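# Lift cloth off standing lanterns and lay it flat

## Task

Remove the cloth from around the lanterns, which poke up through holes in it, and lay it out flat on the table, leaving every lantern upright at its present spot. Any gripped section of cloth that drops more than about a palm's width at the moment its gripper releases it means failure; cloth that snags on an open hand, lifts and settles back near where it was released is not counted as a drop. Finish by releasing the cloth and moving the hands away.

## Robot and tools

SETUP. Four identical i2rt Big YAM arms, named arm1, arm2, arm3 and arm4, each with six revolute joints, a two-finger gripper and a wrist camera. Feet (base_link, metres, scene frame): arm1 at x=+0.335 y=+0.740 z=+0.739; arm2 at x=-0.335 y=+0.740 z=+0.808; arm3 at x=-0.335 y=-0.740 z=+0.775; arm4 at x=+0.335 y=-0.740 z=+0.827. arm1 and arm2 sit on the +y side facing toward -y; arm3 and arm4 sit on the -y side facing toward +y. Each foot's own +x is its forward direction. Table tops under the arms are at z=+0.720. Reach is roughly 1.0 m from the joint1 axis. Two fixed room cameras, cam_high (overhead, looking down) and cam_low (side view from about x=+1.9), plus arm1_cam_wrist to arm4_cam_wrist, which ride on top of each hand looking toward the fingertips.

FRAME. One shared scene frame, origin on the floor, +z up, metres. The hand point lies between the finger pads, about 1 cm short of the tips. In the hand's own axes the fingers point along +z and open and close along y. Quaternions are written w first: [qw, qx, qy, qz].

TOOL move. Optional keys arm1..arm4 and cameras. An arm you omit gets no new command but may still be driving toward its previous targets. Each arm's entry can hold:
- joints: absolute targets by name. joint1_rad -2.879..2.879 (yaw about the foot, positive counter-clockwise seen from above, 0 = along the foot's +x); joint2_rad 0..3.141 (shoulder, 0 = upper arm back and level, positive lifts it up and forward); joint3_rad 0..3.019 (elbow, 0 = folded); joint4_rad -1.692..1.57 (hand pitch, positive tips fingers up); joint5_rad -1.57..1.57 (sideways hand swing, positive to the arm's right); joint6_rad -2.094..2.094 (hand roll, positive clockwise viewed from behind); gripper_m 0..0.093, the fingertip gap in metres. Radians throughout.
- target: one list of seven numbers [x, y, z, qw, qx, qy, qz], an absolute hand pose in the scene frame (same form as the printed hand line). The hand travels in a straight line toward it, starting from its current hand_target. When target is given, joints may contain only gripper_m.
- speed: top speed of that straight path, 0.002..0.5 m/s (default 0.25); only allowed alongside target. Rotation is capped at twice that value in rad/s.
All motions in one call begin together; all hand paths in the call finish together, paced by the slowest. Paths ignore obstacles and other arms. Hands lag, drift and may overshoot the speed near full stretch; expect errors of a centimetre or more. Each control step clamps the commanded pose to within 100 mm and 20 degrees of the measured hand, and solves position before orientation if both cannot be met. Too-long paths are halted before the goal. Unknown keys make a call invalid; out-of-range values get it refused, and a refusal cancels later move/wait/finished_scene calls in the same reply.
cameras: list from arm1_cam_wrist, arm2_cam_wrist, arm3_cam_wrist, arm4_cam_wrist, cam_high, cam_low, all. Omitted or ["all"] returns all; [] returns none.

TOOL wait: seconds 0..10, plus cameras; commands nothing and returns state and images. TOOL zoom_image: camera name and region [x0, y0, x1, y1] in pixels (top-left origin), at most 504x504, on that camera's latest returned image. TOOL finished_scene: scene number; the first call only requests a review, a second call in a later reply actually ends the scene.

RESULTS. Per-arm state: joint_positions, joint velocities (rad/s, gripper m/s), torques (N m, arm joints only, include gravity, noisy, joints 3 and 4 wrap sign beyond ±28), hand (measured pose), hand_target (pose at the held joint targets). The move line gives each moved arm as done or its worst status. Statuses: off_target (stopped short, may still push); time_out (joint could not finish; it keeps pushing toward a nearby held target, listed in on_its_own as held at); not_followed with "joint command not followed" or "pose unreachable" (a safety check blocked the arm, e.g. self or arm-arm clearance; gripper commands still run). "as last shown" marks arms not commanded whose state is repeated. pictures lists the image order. MOTOR HOT warns of heating; OVER-TEMPERATURE FAULT means that arm went limp for a while; keys it interrupted read limit_stop_at_motor_heat and should be re-sent.

GRIPPER. Shut on nothing reads 0.000-0.001. On a held part the reading sits below the part's width; about 0.005 m under the first-touch reading gives full force (around 50-62 N per pad). Release with a target well above the current reading.

CAUTIONS. Arms never stop on contact and keep pushing, which heats motors; to relax a stuck joint, send it its reported position. Stretched arms and held loads also heat up. Hard contact between two robots can end the scene; the clearance check may act late and allows fingers, gripper housings and wrist cameras to collide. Do not knock lanterns over or shift them, and do not push anything off the work area. Lower the cloth close to the table before opening the gripper so no gripped portion falls more than a palm's width. Avoid slams, drops and releasing things in motion. The scene keeps running while you think, holding the last command. Shorter, smoother motions with less effort are preferred. Camera calibration values are given separately; fixed cameras may be off by a couple of degrees and millimetres.

Each tool is called after "Request:" as a command line: name --argument value for each argument, lists and objects as JSON in quotes; but a table of rows of numbers goes row by row, as --pt "numbers of a row", without its own name.

## Session

I'll start by looking at the current state and all cameras.

Request:
move

Scene clock: 0.00 s.
Joint torques (N m): no reading
Motor temperatures (°C): arm1=[29 24 28 23 28 30 31] | arm2=[24 22 26 31 31 33 33] | arm3=[26 33 24 29 28 27 28] | arm4=[28 36 29 28 31 25 34]
Heat: arm1: hottest gripper 31 °C; arm2: hottest joint6_rad 33 °C; arm3: hottest joint2_rad 33 °C; arm4: hottest joint2_rad 36 °C.
Joint velocities: arm1=[0.005 0.015 0.027 -0.007 0.022 -0.037 0] | arm2=[-0.005 0.015 0.027 -0.012 0.007 0.066 0] | arm3=[-0.015 -0.015 0.012 -0.007 0.007 -0.066 0] | arm4=[0.005 0.015 -0.007 -0.002 0.022 -0.007 0]
arm1.joint_positions: joint1_rad=+0.893 joint2_rad=+0.474 joint3_rad=+1.466 joint4_rad=-1.525 joint5_rad=-0.119 joint6_rad=-0.037 gripper_m=+0.094
arm1.joint_status: not commanded
arm1.hand: x=+0.4569 y=+0.6798 z=+1.2987 quat_wxyz=(-0.482, -0.235, -0.834, +0.127) (m; scene frame)
arm1.hand_target: x=+0.4549 y=+0.6815 z=+1.3080 quat_wxyz=(-0.492, -0.233, -0.829, +0.131) (m; scene frame)
arm1.hand_status: not commanded
arm2.joint_positions: joint1_rad=+0.236 joint2_rad=+0.408 joint3_rad=+1.607 joint4_rad=-1.580 joint5_rad=-0.114 joint6_rad=+0.453 gripper_m=+0.094
arm2.joint_status: not commanded
arm2.hand: x=-0.3022 y=+0.6764 z=+1.4154 quat_wxyz=(-0.524, -0.629, -0.539, +0.198) (m; scene frame)
arm2.hand_target: x=-0.3028 y=+0.6789 z=+1.4220 quat_wxyz=(-0.531, -0.625, -0.536, +0.202) (m; scene frame)
arm2.hand_status: not commanded
arm3.joint_positions: joint1_rad=-0.391 joint2_rad=+0.417 joint3_rad=+1.593 joint4_rad=-1.502 joint5_rad=-0.234 joint6_rad=-0.657 gripper_m=+0.094
arm3.joint_status: not commanded
arm3.hand: x=-0.3494 y=-0.6576 z=+1.3968 quat_wxyz=(-0.534, +0.689, -0.420, -0.250) (m; scene frame)
arm3.hand_target: x=-0.3500 y=-0.6589 z=+1.4036 quat_wxyz=(-0.541, +0.686, -0.416, -0.252) (m; scene frame)
arm3.hand_status: not commanded
arm4.joint_positions: joint1_rad=-0.441 joint2_rad=+0.357 joint3_rad=+1.462 joint4_rad=-1.456 joint5_rad=-0.277 joint6_rad=-0.670 gripper_m=+0.094
arm4.joint_status: not commanded
arm4.hand: x=+0.3351 y=-0.6458 z=+1.4134 quat_wxyz=(-0.532, +0.675, -0.454, -0.233) (m; scene frame)
arm4.hand_target: x=+0.3331 y=-0.6499 z=+1.4198 quat_wxyz=(-0.541, +0.671, -0.450, -0.234) (m; scene frame)
arm4.hand_status: not commanded
pictures: arm1_cam_wrist, arm2_cam_wrist, arm3_cam_wrist, arm4_cam_wrist, cam_high, cam_low

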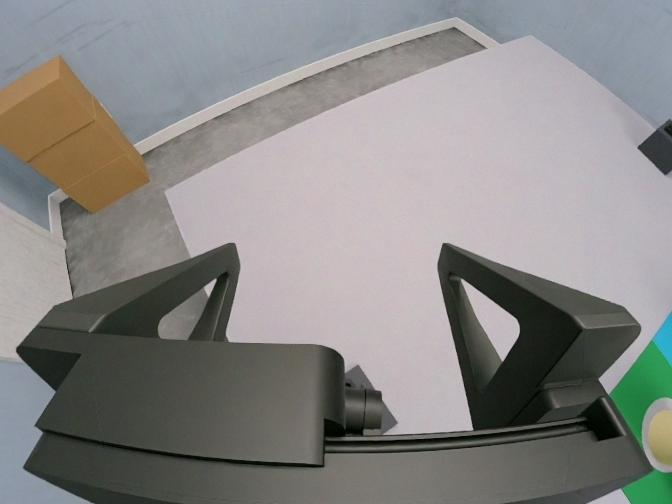

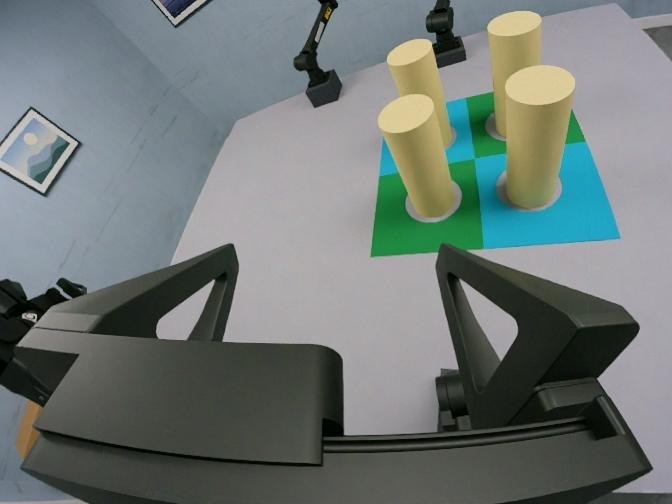

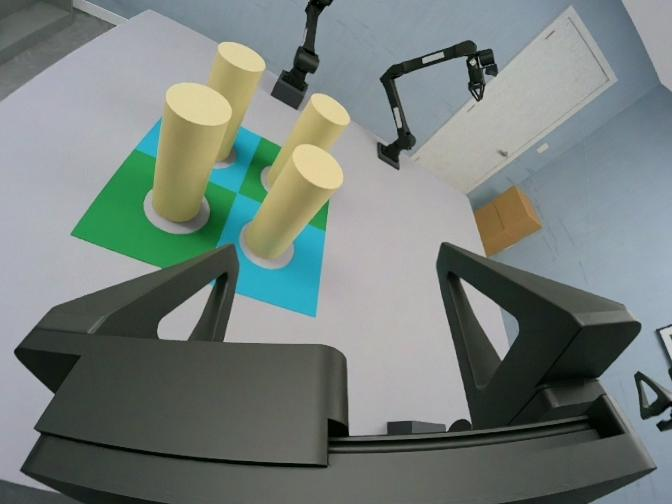

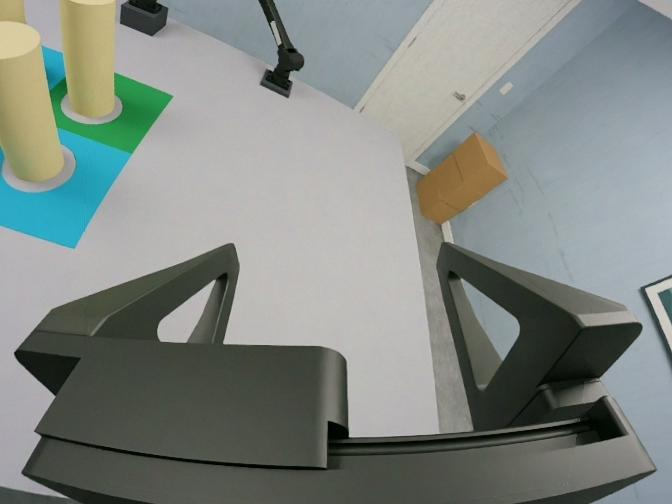

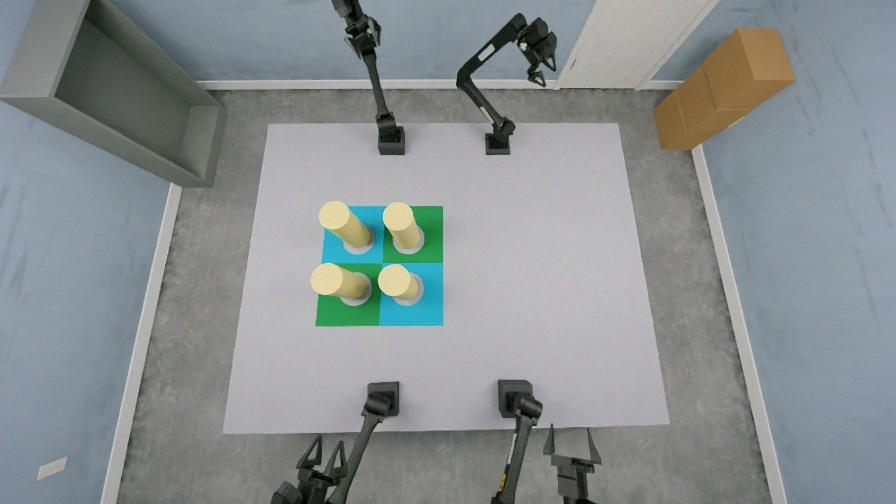

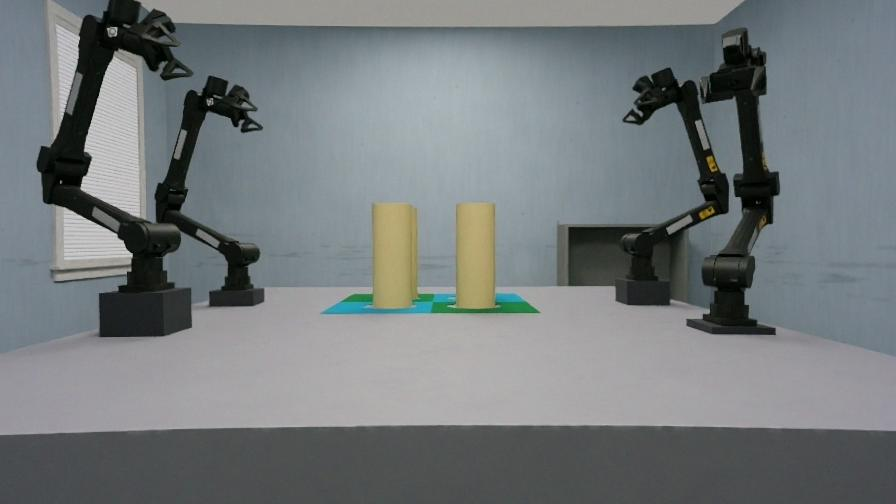

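Request:
zoom_image --camera "cam_high" --region '[290, 180, 470, 350]'

Request:
zoom_image --camera "cam_low" --region '[300, 180, 560, 340]'

Scaled by 2.800.

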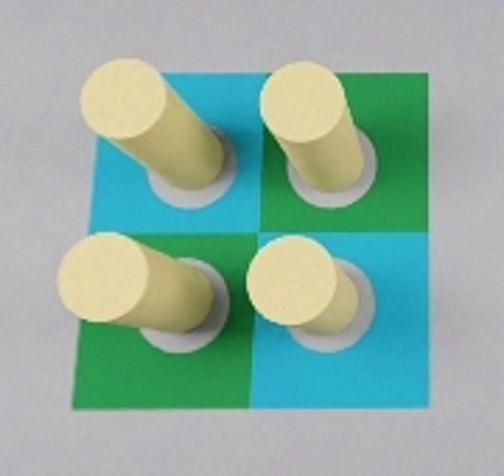

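Scaled by 1.938.

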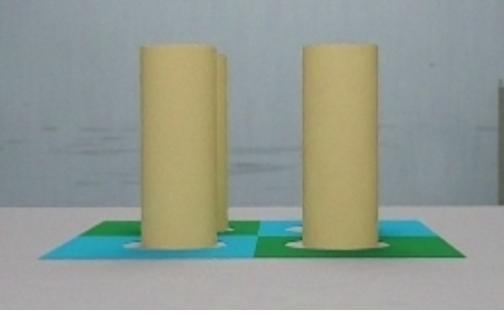

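Request:
move --arm1 '{"joints": {"joint1_rad": -0.751, "joint2_rad": 2.091, "joint3_rad": 1.831, "joint4_rad": -1.311, "joint5_rad": 0.0, "joint6_rad": -0.737, "gripper_m": 0.08}}' --arm2 '{"joints": {"joint1_rad": -0.729, "joint2_rad": 2.166, "joint3_rad": 1.748, "joint4_rad": -1.153, "joint5_rad": 0.0, "joint6_rad": -0.743, "gripper_m": 0.08}}' --arm3 '{"joints": {"joint1_rad": 0.719, "joint2_rad": 2.025, "joint3_rad": 1.629, "joint4_rad": -1.176, "joint5_rad": 0.0, "joint6_rad": 0.756, "gripper_m": 0.08}}' --arm4 '{"joints": {"joint1_rad": 0.822, "joint2_rad": 2.113, "joint3_rad": 1.604, "joint4_rad": -1.062, "joint5_rad": 0.0, "joint6_rad": 0.788, "gripper_m": 0.08}}'

Scene clock: 123.73 s.
Joint torques (N m): arm1=[-1.32 -18.67 11.19 -0.35 0.01 -0.06] | arm2=[0.09 -25.88 8.85 0.34 -0.09 -0.18] | arm3=[0.09 -19.43 7.42 0.09 0.22 0.14] | arm4=[-0.44 -14.15 9.8 0.1 0.02 0.17]
Motor temperatures (°C): arm1=[29 25 32 23 26 27 27] | arm2=[24 22 29 30 27 29 28] | arm3=[26 33 26 28 26 25 27] | arm4=[27 35 32 27 27 24 29]
Heat: arm1: hottest joint3_rad 32 °C; arm2: hottest joint4_rad 30 °C; arm3: hottest joint2_rad 33 °C; arm4: hottest joint2_rad 35 °C.
move: arm1 done; arm2 done; arm3 done; arm4 done
Joint velocities: arm1=[0.005 0.015 0.002 0.007 -0.007 0.037 -0.001] | arm2=[-0.005 -0.005 0.017 -0.017 0.022 -0.037 0] | arm3=[-0.015 0.005 -0.002 -0.012 -0.022 0.007 0.001] | arm4=[-0.005 -0.005 -0.012 -0.002 0.051 0.051 -0.001]
arm1.joint_positions: joint1_rad=-0.746 joint2_rad=+2.107 joint3_rad=+1.807 joint4_rad=-1.303 joint5_rad=+0.001 joint6_rad=-0.723 gripper_m=+0.080
arm1.joint_status: all done
arm1.hand: x=-0.0861 y=+0.2717 z=+0.8107 quat_wxyz=(-0.002, -0.710, -0.704, -0.009) (m; scene frame)
arm1.hand_target: x=-0.0932 y=+0.2685 z=+0.8288 quat_wxyz=(-0.003, -0.707, -0.707, +0.006) (m; scene frame)
arm1.hand_status: not commanded
arm2.joint_positions: joint1_rad=-0.732 joint2_rad=+2.176 joint3_rad=+1.741 joint4_rad=-1.155 joint5_rad=+0.000 joint6_rad=-0.733 gripper_m=+0.080
arm2.joint_status: all done
arm2.hand: x=-0.7655 y=+0.2737 z=+0.8020 quat_wxyz=(+0.001, -0.711, -0.703, -0.011) (m; scene frame)
arm2.hand_target: x=-0.7675 y=+0.2691 z=+0.8105 quat_wxyz=(+0.001, -0.707, -0.707, -0.002) (m; scene frame)
arm2.hand_status: not commanded
arm3.joint_positions: joint1_rad=+0.717 joint2_rad=+2.031 joint3_rad=+1.618 joint4_rad=-1.179 joint5_rad=-0.001 joint6_rad=+0.743 gripper_m=+0.080
arm3.joint_status: all done
arm3.hand: x=-0.7431 y=-0.3062 z=+0.8161 quat_wxyz=(-0.005, +0.711, -0.703, +0.010) (m; scene frame)
arm3.hand_target: x=-0.7479 y=-0.3031 z=+0.8234 quat_wxyz=(-0.006, +0.708, -0.707, +0.000) (m; scene frame)
arm3.hand_status: not commanded
arm4.joint_positions: joint1_rad=+0.830 joint2_rad=+2.114 joint3_rad=+1.597 joint4_rad=-1.057 joint5_rad=+0.000 joint6_rad=+0.774 gripper_m=+0.080
arm4.joint_status: all done
arm4.hand: x=-0.0985 y=-0.3146 z=+0.8167 quat_wxyz=(-0.002, +0.715, -0.699, -0.003) (m; scene frame)
arm4.hand_target: x=-0.0961 y=-0.3098 z=+0.8196 quat_wxyz=(-0.002, +0.707, -0.707, -0.004) (m; scene frame)
arm4.hand_status: not commanded
pictures: arm1_cam_wrist, arm2_cam_wrist, arm3_cam_wrist, arm4_cam_wrist, cam_high, cam_low
camera_calibration:
arm1_cam_wrist: T_world_to_cam=[[-0.99964, 0.00702605, -0.0258909, -0.0652539], [-0.00887795, 0.824078, 0.566406, -0.67561], [0.0253157, 0.566432, -0.823719, 0.646394], [0, 0, 0, 1]] pos_world=[-0.0875924, 0.191076, 0.913428]
arm2_cam_wrist: T_world_to_cam=[[-0.999658, 0.0176764, -0.0192602, -0.751393], [0.00244778, 0.796803, 0.604234, -0.696642], [0.0260273, 0.60398, -0.796574, 0.61533], [0, 0, 0, 1]] pos_world=[-0.765447, 0.196722, 0.896619]
arm3_cam_wrist: T_world_to_cam=[[0.999747, 0.0142959, 0.0173817, 0.733782], [0.00137055, -0.809574, 0.587016, -0.719446], [0.0224637, -0.586844, -0.809388, 0.622611], [0, 0, 0, 1]] pos_world=[-0.746597, -0.227559, 0.913507]
arm4_cam_wrist: T_world_to_cam=[[0.999606, 0.0280499, -0.000418202, 0.106687], [0.0229687, -0.809788, 0.586273, -0.727701], [0.0161063, -0.586052, -0.810113, 0.599457], [0, 0, 0, 1]] pos_world=[-0.0995858, -0.240963, 0.912305]

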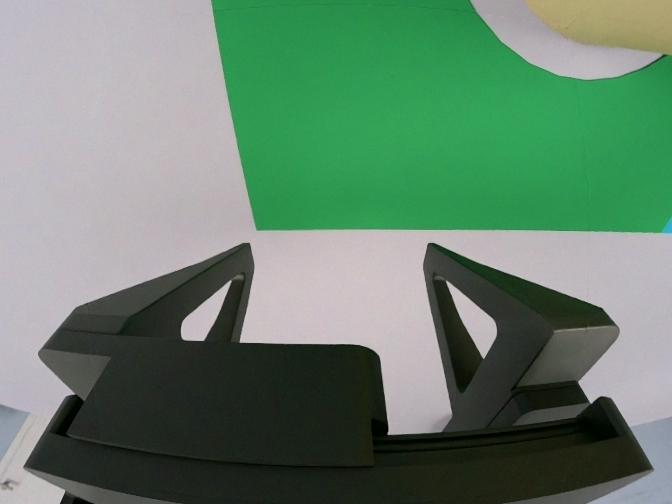

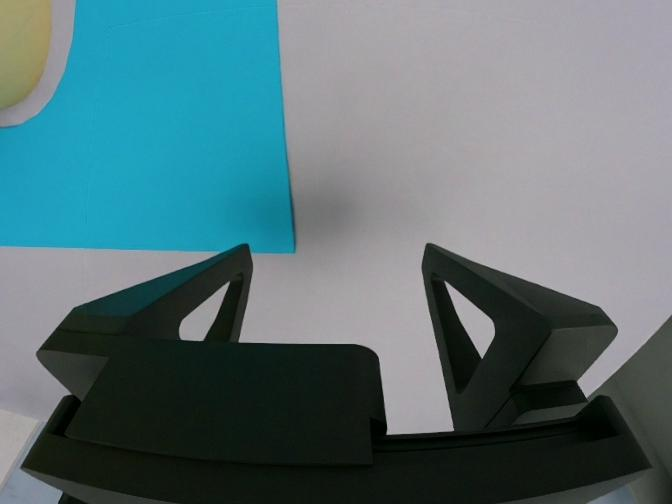

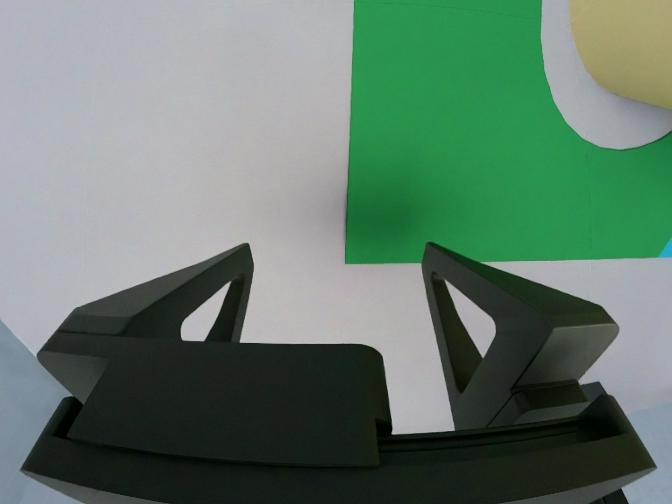

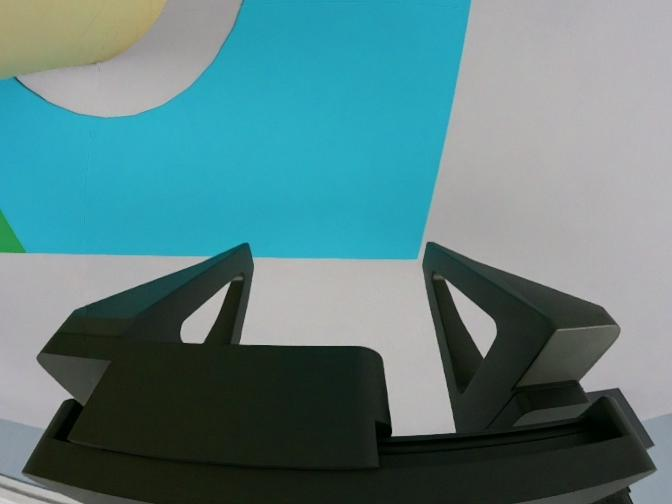

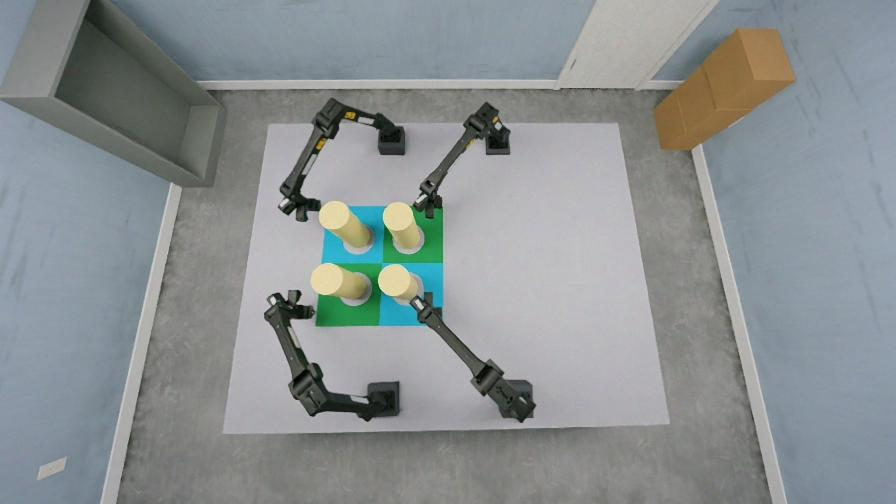

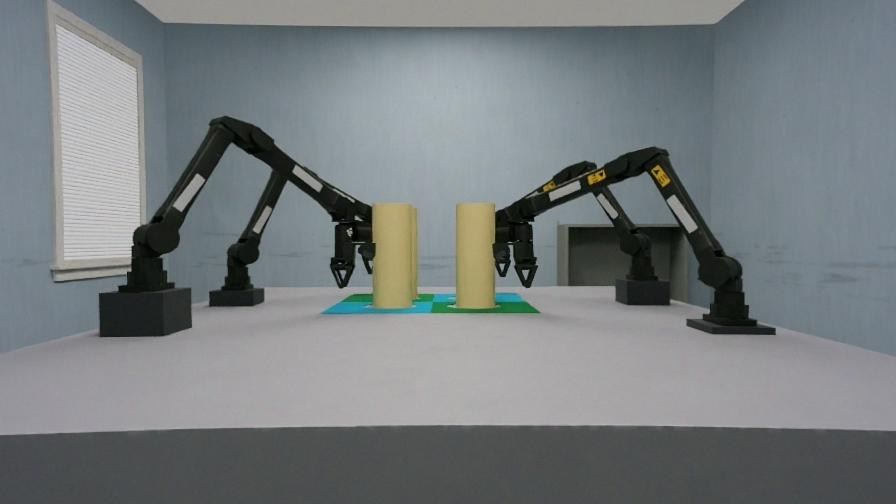

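Request:
move --arm1 '{"target": [-0.038, 0.281, 0.775, 0, 0.7071, 0.7071, 0], "speed": 0.15, "joints": {"gripper_m": 0.05}}' --arm2 '{"target": [-0.709, 0.309, 0.775, 0, 0.7071, 0.7071, 0], "speed": 0.15, "joints": {"gripper_m": 0.05}}' --arm3 '{"target": [-0.716, -0.359, 0.775, 0, 0.7071, -0.7071, 0], "speed": 0.15, "joints": {"gripper_m": 0.05}}' --arm4 '{"target": [-0.046, -0.362, 0.775, 0, 0.7071, -0.7071, 0], "speed": 0.15, "joints": {"gripper_m": 0.05}}'

Scene clock: 157.93 s.
Joint torques (N m): arm1=[-0.97 -18.2 8.61 0.44 0.17 0.17] | arm2=[0.56 -24.12 6.98 0.81 -0.15 0.02] | arm3=[0.26 -19.78 5.97 0.49 0.12 0.16] | arm4=[-0.26 -12.51 8.03 0.59 -0.11 0.18]
Motor temperatures (°C): arm1=[28 28 36 23 26 26 26] | arm2=[23 24 29 30 27 28 27] | arm3=[26 33 27 28 26 25 27] | arm4=[27 37 34 26 26 23 29]
Heat: arm1: hottest joint3_rad 36 °C; arm2: hottest joint4_rad 30 °C; arm3: hottest joint2_rad 33 °C; arm4: hottest joint2_rad 37 °C.
move: arm1 off_target; arm2 done; arm3 off_target; arm4 done
Joint velocities: arm1=[-0.005 0.005 -0.002 -0.007 0.051 -0.022 -0.002] | arm2=[-0.005 0.005 0.002 -0.007 -0.022 -0.081 -0.001] | arm3=[-0.015 0.005 0.002 -0.007 -0.051 -0.007 0.001] | arm4=[-0.005 -0.005 -0.007 0.002 -0.066 0.007 0]
arm1.joint_positions: joint1_rad=-0.694 joint2_rad=+2.055 joint3_rad=+1.579 joint4_rad=-1.145 joint5_rad=+0.001 joint6_rad=-0.695 gripper_m=+0.050
arm1.joint_status: all done
arm1.hand: x=-0.0331 y=+0.2853 z=+0.7606 quat_wxyz=(+0.000, -0.701, -0.713, -0.019) (m; scene frame)
arm1.hand_target: x=-0.0376 y=+0.2816 z=+0.7754 quat_wxyz=(+0.000, -0.707, -0.707, -0.001) (m; scene frame)
arm1.hand_status: off_target (0.016 m and 2.3 deg from the pose sent, 0.061 m and 1.2 deg at the start)
arm2.joint_positions: joint1_rad=-0.705 joint2_rad=+2.072 joint3_rad=+1.446 joint4_rad=-0.969 joint5_rad=+0.000 joint6_rad=-0.723 gripper_m=+0.050
arm2.joint_status: all done
arm2.hand: x=-0.7081 y=+0.3137 z=+0.7661 quat_wxyz=(+0.002, -0.705, -0.709, -0.014) (m; scene frame)
arm2.hand_target: x=-0.7082 y=+0.3087 z=+0.7757 quat_wxyz=(+0.000, -0.707, -0.707, +0.000) (m; scene frame)
arm2.hand_status: done (0.010 m and 1.7 deg from the pose sent, 0.072 m and 1.5 deg at the start)
arm3.joint_positions: joint1_rad=+0.740 joint2_rad=+1.970 joint3_rad=+1.344 joint4_rad=-0.992 joint5_rad=-0.010 joint6_rad=+0.768 gripper_m=+0.050
arm3.joint_status: all done
arm3.hand: x=-0.7072 y=-0.3638 z=+0.7587 quat_wxyz=(+0.000, +0.710, -0.704, +0.024) (m; scene frame)
arm3.hand_target: x=-0.7145 y=-0.3598 z=+0.7755 quat_wxyz=(+0.000, +0.707, -0.707, +0.001) (m; scene frame)
arm3.hand_status: off_target (0.019 m and 2.8 deg from the pose sent, 0.072 m and 1.4 deg at the start)
arm4.joint_positions: joint1_rad=+0.830 joint2_rad=+2.035 joint3_rad=+1.314 joint4_rad=-0.870 joint5_rad=+0.000 joint6_rad=+0.776 gripper_m=+0.050
arm4.joint_status: all done
arm4.hand: x=-0.0461 y=-0.3657 z=+0.7718 quat_wxyz=(-0.002, +0.714, -0.700, +0.007) (m; scene frame)
arm4.hand_target: x=-0.0464 y=-0.3614 z=+0.7747 quat_wxyz=(+0.000, +0.707, -0.707, +0.000) (m; scene frame)
arm4.hand_status: done (0.005 m and 1.4 deg from the pose sent, 0.082 m and 1.3 deg at the start)
pictures: arm1_cam_wrist, arm2_cam_wrist, arm3_cam_wrist, arm4_cam_wrist, cam_high, cam_low
camera_calibration:
arm1_cam_wrist: T_world_to_cam=[[-0.999193, -0.016621, -0.0365739, 0.00113876], [-0.0347368, 0.814782, 0.578726, -0.665576], [0.0201807, 0.579529, -0.814702, 0.585348], [0, 0, 0, 1]] pos_world=[-0.0337949, 0.203092, 0.862112]
arm2_cam_wrist: T_world_to_cam=[[-0.999736, 0.000613461, -0.0229477, -0.687298], [-0.0134617, 0.794056, 0.607696, -0.719982], [0.0185946, 0.607845, -0.793838, 0.552415], [0, 0, 0, 1]] pos_world=[-0.707081, 0.236345, 0.860287]
arm3_cam_wrist: T_world_to_cam=[[0.999467, 0.0123935, 0.0301891, 0.689067], [-0.0085009, -0.794268, 0.607508, -0.749322], [0.0315074, -0.607441, -0.79374, 0.52855], [0, 0, 0, 1]] pos_world=[-0.711723, -0.28264, 0.853948]
arm4_cam_wrist: T_world_to_cam=[[0.999569, 0.0265448, 0.0125729, 0.0451725], [0.0137903, -0.802082, 0.597055, -0.749849], [0.0259332, -0.596624, -0.802102, 0.522628], [0, 0, 0, 1]] pos_world=[-0.0483657, -0.290827, 0.866334]

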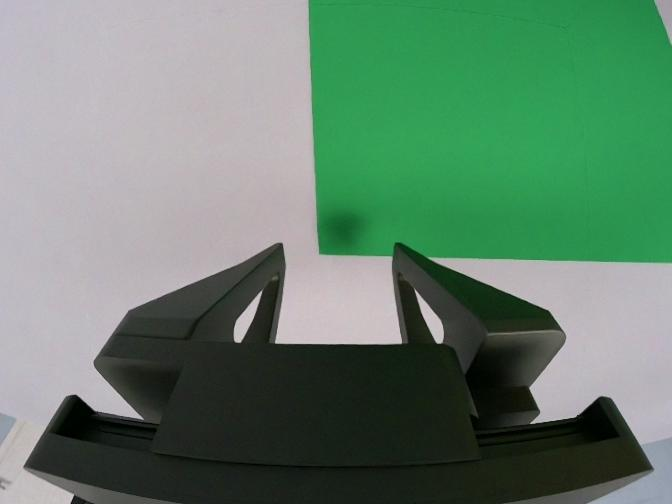

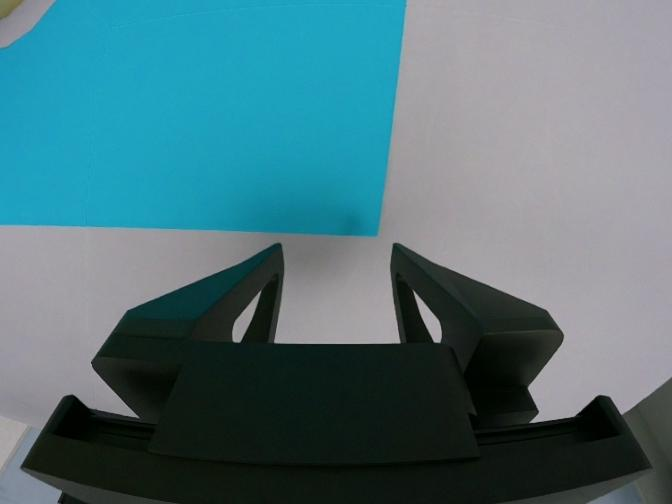

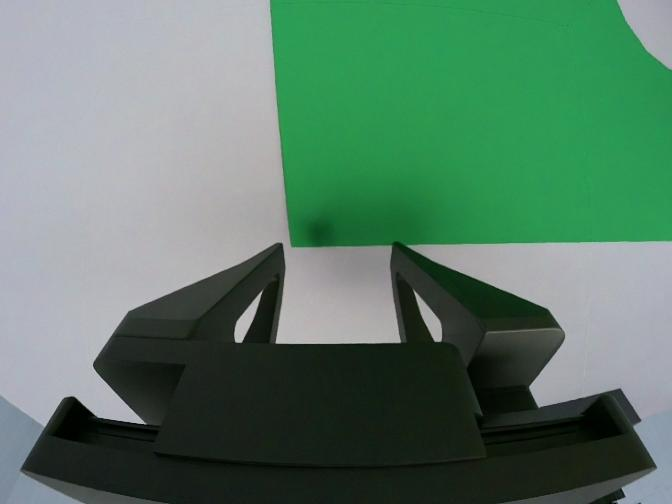

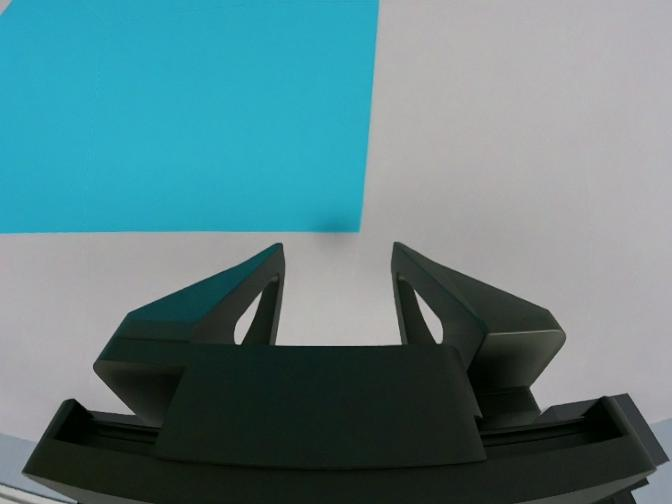

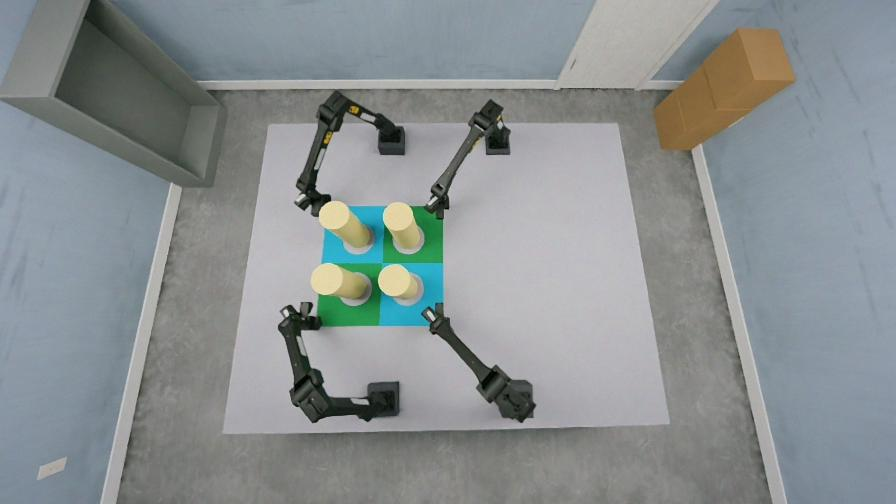

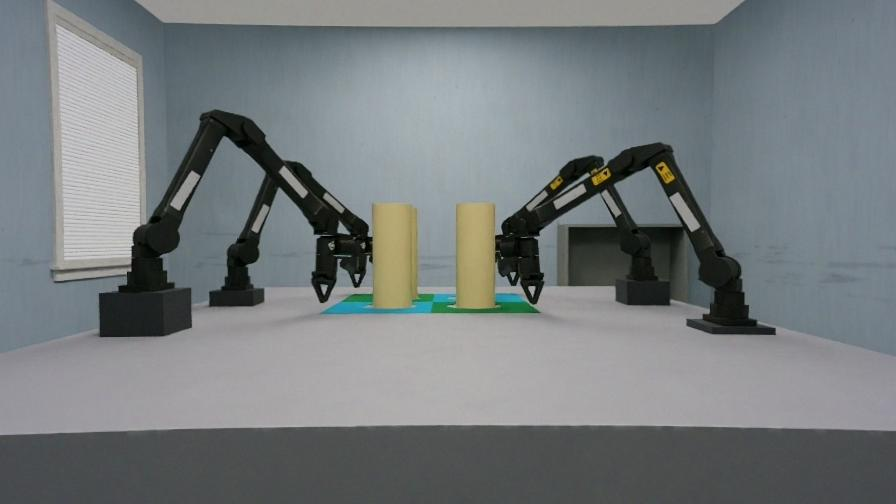

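Request:
move --arm4 '{"target": [-0.050, -0.358, 0.736, 0, 0.7071, -0.7071, 0], "speed": 0.08, "joints": {"gripper_m": 0.05}}' --cameras '["arm4_cam_wrist", "cam_low"]'

Request:
zoom_image --camera "arm4_cam_wrist" --region '[200, 160, 500, 360]'

Request:
zoom_image --camera "cam_low" --region '[290, 200, 450, 330]'

Scene clock: 172.47 s.
Joint torques (N m): arm1=[-1.49 -18.61 8.76 0.42 0.23 0.16] | arm2=[1.14 -24.06 6.99 0.81 -0.16 0.01] | arm3=[0.32 -19.6 5.98 0.5 0.12 0.14] | arm4=[-0.21 -11.34 8.18 0.61 -0.1 0.17]
Motor temperatures (°C): arm1=[28 28 35 23 26 26 26] | arm2=[23 26 30 30 26 28 27] | arm3=[26 34 27 28 26 25 27] | arm4=[27 37 33 26 25 23 28]
Heat: arm1: hottest joint3_rad 35 °C; arm2: hottest joint3_rad 30 °C; arm3: hottest joint2_rad 34 °C; arm4: hottest joint2_rad 37 °C.
move: arm4 done
Joint velocities: arm1=[-0.005 -0.015 0.007 -0.017 -0.022 0.007 -0.001] | arm2=[-0.005 0.005 0.017 0.007 -0.051 -0.037 0.001] | arm3=[-0.005 -0.005 -0.012 -0.017 0.037 0.007 -0.001] | arm4=[-0.005 -0.005 -0.007 0.012 -0.007 -0.007 0.001]
arm1.joint_positions: joint1_rad=-0.694 joint2_rad=+2.055 joint3_rad=+1.579 joint4_rad=-1.145 joint5_rad=+0.001 joint6_rad=-0.695 gripper_m=+0.050
arm1.joint_status: not commanded
arm1.hand: x=-0.0331 y=+0.2853 z=+0.7606 quat_wxyz=(+0.000, -0.701, -0.712, -0.019) (m; scene frame)
arm1.hand_target: x=-0.0376 y=+0.2816 z=+0.7754 quat_wxyz=(+0.000, -0.707, -0.707, -0.001) (m; scene frame)
arm1.hand_status: not commanded
arm2.joint_positions: joint1_rad=-0.705 joint2_rad=+2.072 joint3_rad=+1.446 joint4_rad=-0.969 joint5_rad=+0.000 joint6_rad=-0.723 gripper_m=+0.050
arm2.joint_status: not commanded
arm2.hand: x=-0.7081 y=+0.3137 z=+0.7661 quat_wxyz=(+0.002, -0.705, -0.709, -0.014) (m; scene frame)
arm2.hand_target: x=-0.7082 y=+0.3088 z=+0.7757 quat_wxyz=(+0.000, -0.707, -0.707, +0.000) (m; scene frame)
arm2.hand_status: not commanded
arm3.joint_positions: joint1_rad=+0.740 joint2_rad=+1.970 joint3_rad=+1.344 joint4_rad=-0.992 joint5_rad=-0.010 joint6_rad=+0.769 gripper_m=+0.050
arm3.joint_status: not commanded
arm3.hand: x=-0.7072 y=-0.3637 z=+0.7587 quat_wxyz=(+0.000, +0.710, -0.704, +0.024) (m; scene frame)
arm3.hand_target: x=-0.7145 y=-0.3598 z=+0.7755 quat_wxyz=(+0.000, +0.707, -0.707, +0.001) (m; scene frame)
arm3.hand_status: not commanded
arm4.joint_positions: joint1_rad=+0.830 joint2_rad=+2.097 joint3_rad=+1.314 joint4_rad=-0.798 joint5_rad=-0.001 joint6_rad=+0.776 gripper_m=+0.050
arm4.joint_status: all done
arm4.hand: x=-0.0499 y=-0.3621 z=+0.7395 quat_wxyz=(-0.001, +0.714, -0.700, +0.002) (m; scene frame)
arm4.hand_target: x=-0.0501 y=-0.3579 z=+0.7359 quat_wxyz=(+0.000, +0.707, -0.707, +0.000) (m; scene frame)
arm4.hand_status: done (0.005 m and 1.1 deg from the pose sent, 0.037 m and 1.4 deg at the start)
pictures: arm4_cam_wrist, cam_low
camera_calibration:
arm4_cam_wrist: T_world_to_cam=[[0.999647, 0.0261316, 0.00486181, 0.0548036], [0.0181937, -0.806049, 0.591569, -0.724774], [0.0193775, -0.591271, -0.80624, 0.503708], [0, 0, 0, 1]] pos_world=[-0.0513586, -0.287808, 0.834597]

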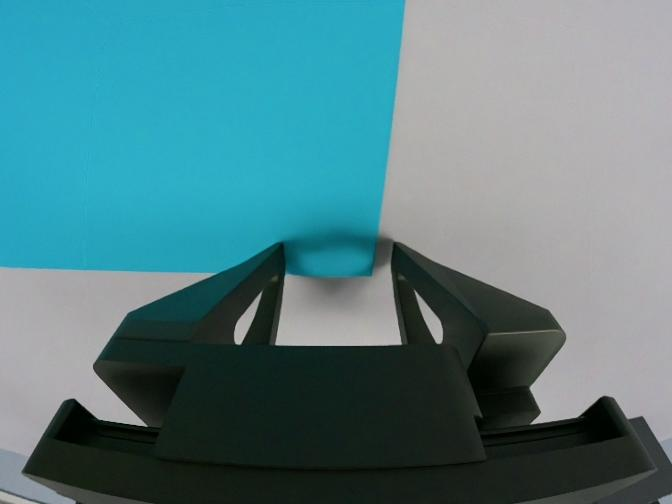

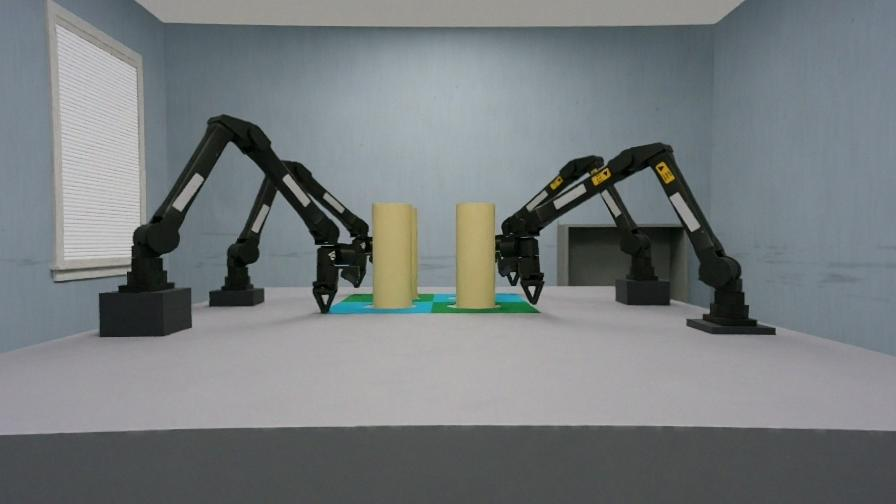

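Scaled by 1.680 from the camera's 672x504 image, which has a finer 960x720 frame.

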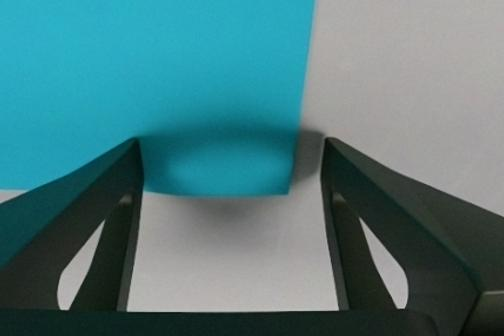

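Scaled by 3.150.

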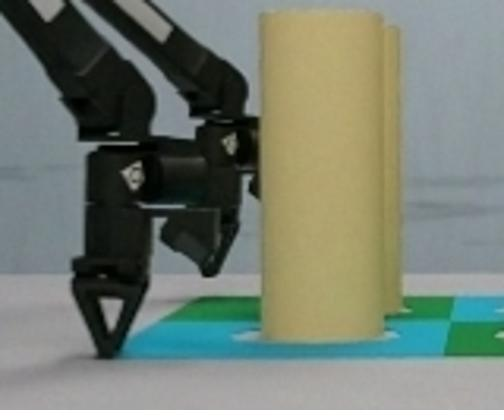

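Request:
move --arm4 '{"target": [-0.050, -0.358, 0.724, 0, 0.7071, -0.7071, 0], "speed": 0.05}' --cameras '["arm4_cam_wrist", "cam_low"]'

Request:
zoom_image --camera "arm4_cam_wrist" --region '[200, 160, 500, 360]'

Request:
zoom_image --camera "cam_low" --region '[290, 240, 390, 330]'

Scene clock: 176.27 s.
Joint torques (N m): arm1=[-0.97 -18.78 8.57 0.32 0.22 0.16] | arm2=[1.03 -24.18 6.98 0.77 -0.17 0.01] | arm3=[0.26 -19.66 5.97 0.49 0.11 0.15] | arm4=[-0.21 -10.29 7.97 0.8 -0.09 0.18]
Motor temperatures (°C): arm1=[28 28 34 23 26 26 26] | arm2=[23 26 30 29 26 28 27] | arm3=[26 35 27 28 26 25 27] | arm4=[27 37 33 26 25 23 28]
Heat: arm1: hottest joint3_rad 34 °C; arm2: hottest joint3_rad 30 °C; arm3: hottest joint2_rad 35 °C; arm4: hottest joint2_rad 37 °C.
move: arm4 off_target
Joint velocities: arm1=[-0.015 -0.005 0.002 -0.007 0.11 -0.007 -0.001] | arm2=[-0.005 0.005 0.012 -0.012 -0.022 0.007 0] | arm3=[-0.015 -0.005 0.002 -0.007 0.007 -0.066 -0.001] | arm4=[-0.015 -0.005 0.012 -0.002 -0.007 0.022 0]
arm1, arm2, arm3: as last shown
arm4.joint_positions: joint1_rad=+0.830 joint2_rad=+2.098 joint3_rad=+1.314 joint4_rad=-0.778 joint5_rad=-0.001 joint6_rad=+0.776 gripper_m=+0.050
arm4.joint_status: not commanded
arm4.hand: x=-0.0531 y=-0.3589 z=+0.7389 quat_wxyz=(-0.001, +0.714, -0.700, -0.008) (m; scene frame)
arm4.hand_target: x=-0.0497 y=-0.3583 z=+0.7241 quat_wxyz=(+0.000, +0.707, -0.707, +0.000) (m; scene frame)
arm4.hand_status: off_target (0.015 m and 1.4 deg from the pose sent, 0.016 m and 1.1 deg at the start)
pictures: arm4_cam_wrist, cam_low
camera_calibration:
arm4_cam_wrist: T_world_to_cam=[[0.999635, 0.0258277, -0.0078828, 0.0672671], [0.0256011, -0.813568, 0.580906, -0.716245], [0.00859024, -0.580896, -0.813933, 0.514022], [0, 0, 0, 1]] pos_world=[-0.0533215, -0.285858, 0.834981]

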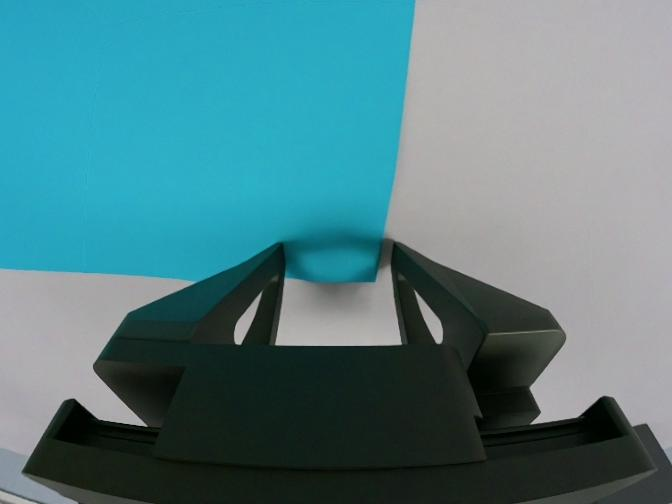

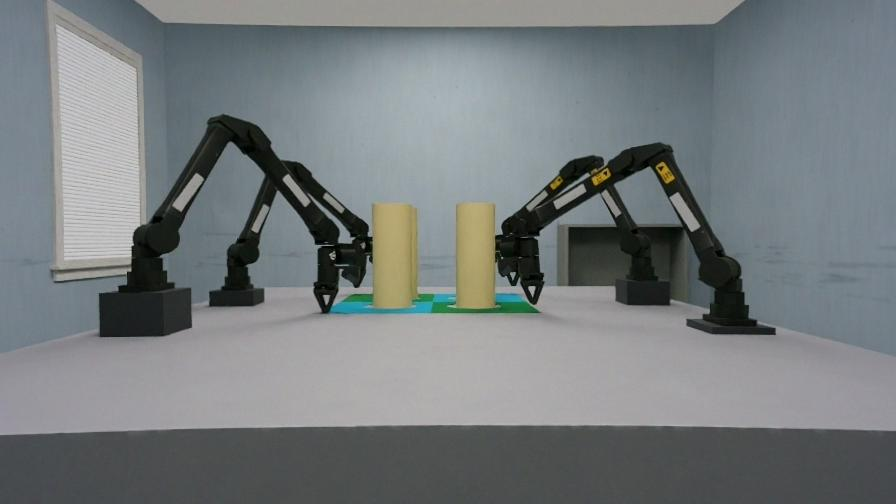

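Scaled by 1.680 from the camera's 672x504 image, which has a finer 960x720 frame.

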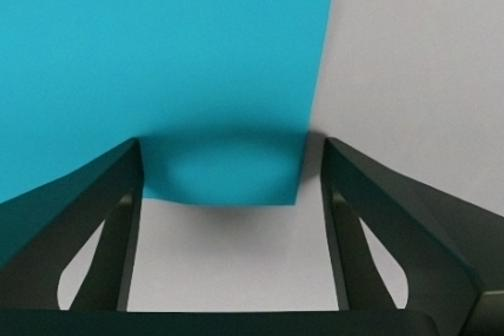

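Scaled by 5.040.

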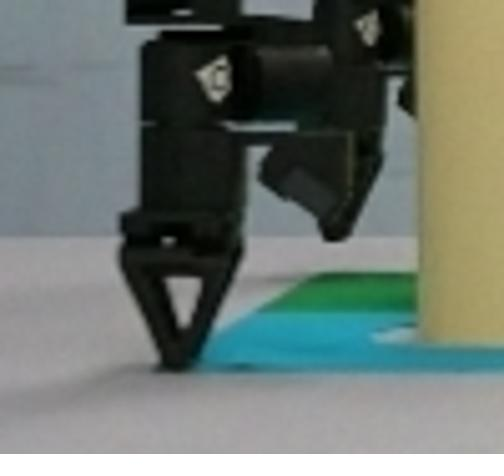

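Request:
move --arm4 '{"joints": {"gripper_m": 0.025}}' --cameras '["arm4_cam_wrist", "cam_low"]'

Request:
zoom_image --camera "arm4_cam_wrist" --region '[200, 160, 500, 360]'

Request:
zoom_image --camera "cam_low" --region '[290, 240, 390, 330]'

Scene clock: 180.17 s.
Joint torques (N m): arm1=[-0.97 -18.37 8.7 0.35 0.24 0.15] | arm2=[0.97 -24 6.97 0.79 -0.17 0] | arm3=[0.26 -19.55 6 0.44 0.11 0.14] | arm4=[-0.32 -10.29 7.98 0.58 -0.05 0.17]
Motor temperatures (°C): arm1=[28 28 34 22 26 26 26] | arm2=[23 27 30 29 26 27 27] | arm3=[26 35 27 28 26 25 27] | arm4=[27 38 33 26 25 23 28]
Heat: arm1: hottest joint3_rad 34 °C; arm2: hottest joint3_rad 30 °C; arm3: hottest joint2_rad 35 °C; arm4: hottest joint2_rad 38 °C.
move: arm4 done
Joint velocities: arm1=[0.005 -0.005 -0.012 -0.002 -0.007 -0.007 -0.001] | arm2=[-0.005 0.005 0.007 0.002 0.007 0.007 0] | arm3=[0.005 0.005 -0.022 -0.002 0.037 -0.007 0] | arm4=[0.005 -0.015 0.022 -0.012 -0.095 -0.051 0.001]
arm1, arm2, arm3: as last shown
arm4.joint_positions: joint1_rad=+0.830 joint2_rad=+2.099 joint3_rad=+1.314 joint4_rad=-0.772 joint5_rad=-0.001 joint6_rad=+0.777 gripper_m=+0.025
arm4.joint_status: all done
arm4.hand: x=-0.0542 y=-0.3580 z=+0.7388 quat_wxyz=(-0.001, +0.714, -0.700, -0.010) (m; scene frame)
arm4.hand_target: x=-0.0497 y=-0.3583 z=+0.7241 quat_wxyz=(+0.000, +0.707, -0.707, +0.000) (m; scene frame)
arm4.hand_status: not commanded
pictures: arm4_cam_wrist, cam_low
camera_calibration:
arm4_cam_wrist: T_world_to_cam=[[0.999597, 0.0255132, -0.0124189, 0.0715821], [0.0279971, -0.81558, 0.577967, -0.713804], [0.00461725, -0.578082, -0.815965, 0.516705], [0, 0, 0, 1]] pos_world=[-0.0539547, -0.285292, 0.835058]

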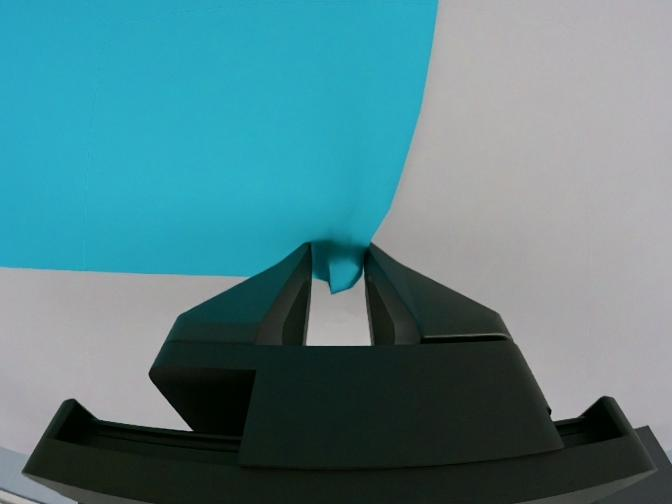

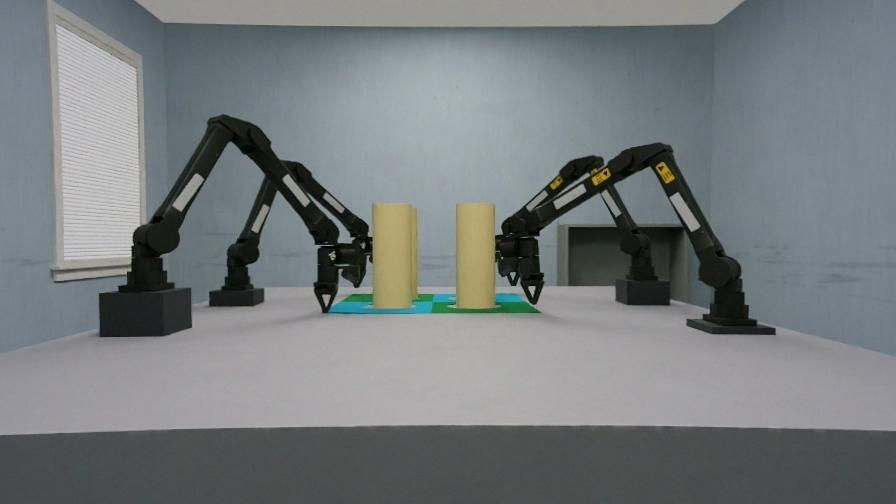

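Scaled by 1.680 from the camera's 672x504 image, which has a finer 960x720 frame.

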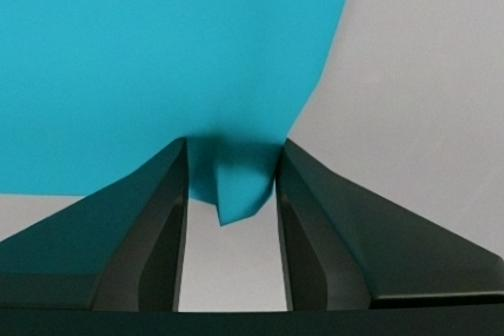

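Scaled by 5.040.

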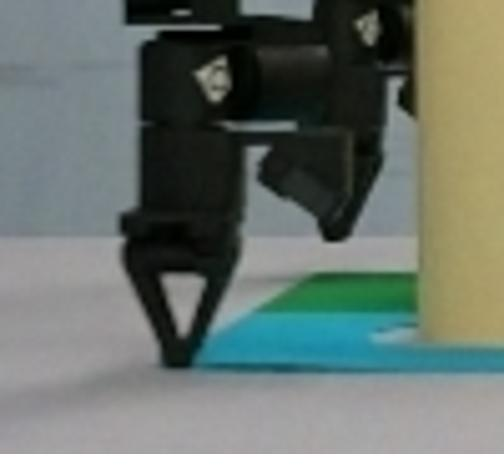

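Request:
move --arm4 '{"joints": {"gripper_m": 0.0}}' --cameras '["arm4_cam_wrist", "cam_low"]'

Request:
zoom_image --camera "arm4_cam_wrist" --region '[200, 160, 500, 360]'

Request:
zoom_image --camera "cam_low" --region '[290, 240, 390, 330]'

Scene clock: 182.70 s.
Joint torques (N m): arm1=[-0.85 -18.43 8.7 0.35 0.17 0.16] | arm2=[0.85 -24.06 7.02 0.81 -0.16 0.01] | arm3=[0.26 -19.49 5.96 0.46 0.12 0.15] | arm4=[-0.21 -10.34 7.99 0.57 -0.05 0.17]
Motor temperatures (°C): arm1=[28 28 34 22 25 26 26] | arm2=[23 27 30 29 26 27 27] | arm3=[26 35 27 28 26 25 27] | arm4=[27 38 32 26 25 23 28]
Heat: arm1: hottest joint3_rad 34 °C; arm2: hottest joint3_rad 30 °C; arm3: hottest joint2_rad 35 °C; arm4: hottest joint2_rad 38 °C.
move: arm4 done
Joint velocities: arm1=[0.005 0.005 -0.007 -0.012 0.037 0.022 0] | arm2=[-0.005 0.005 -0.002 0.002 0.066 -0.125 0] | arm3=[-0.005 -0.005 -0.022 0.002 -0.037 -0.007 -0.001] | arm4=[-0.005 -0.015 -0.002 -0.007 -0.022 0.007 0]
arm1, arm2, arm3: as last shown
arm4.joint_positions: joint1_rad=+0.830 joint2_rad=+2.099 joint3_rad=+1.314 joint4_rad=-0.772 joint5_rad=-0.001 joint6_rad=+0.777 gripper_m=+0.002
arm4.joint_status: all done
arm4.hand: x=-0.0542 y=-0.3580 z=+0.7388 quat_wxyz=(-0.001, +0.714, -0.700, -0.010) (m; scene frame)
arm4.hand_target: x=-0.0497 y=-0.3583 z=+0.7241 quat_wxyz=(+0.000, +0.707, -0.707, +0.000) (m; scene frame)
arm4.hand_status: not commanded
pictures: arm4_cam_wrist, cam_low
camera_calibration:
arm4_cam_wrist: T_world_to_cam=[[0.999597, 0.0255132, -0.0124189, 0.0715821], [0.0279971, -0.81558, 0.577967, -0.713804], [0.00461725, -0.578082, -0.815965, 0.516705], [0, 0, 0, 1]] pos_world=[-0.0539547, -0.285292, 0.835058]

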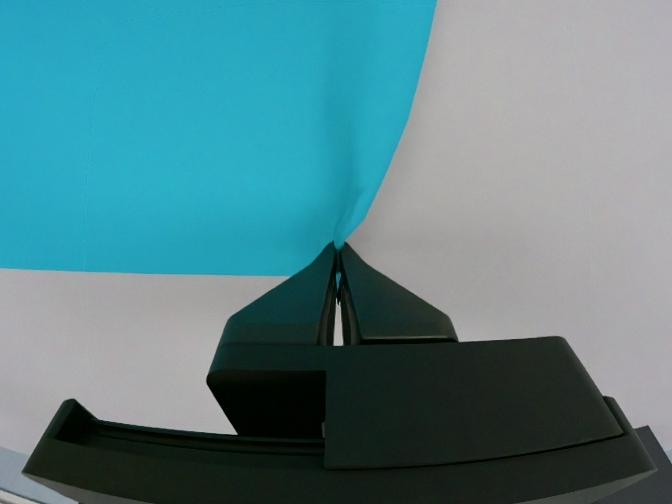

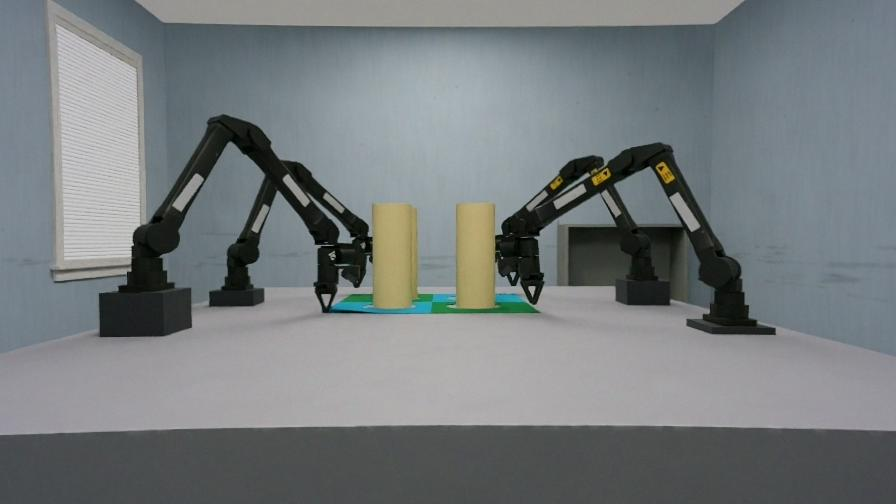

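Scaled by 1.680 from the camera's 672x504 image, which has a finer 960x720 frame.

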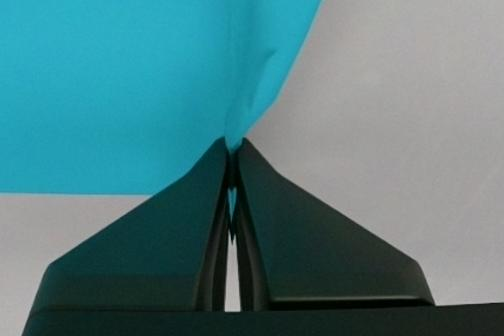

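Scaled by 5.040.

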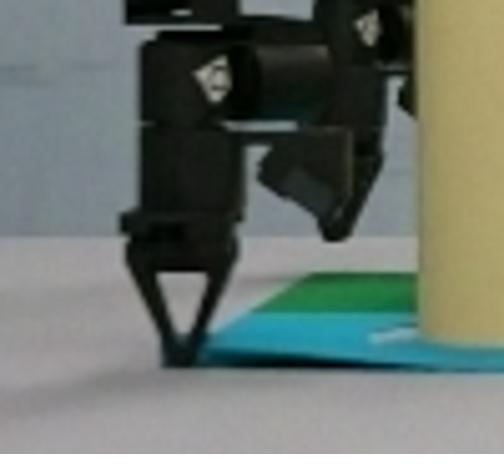

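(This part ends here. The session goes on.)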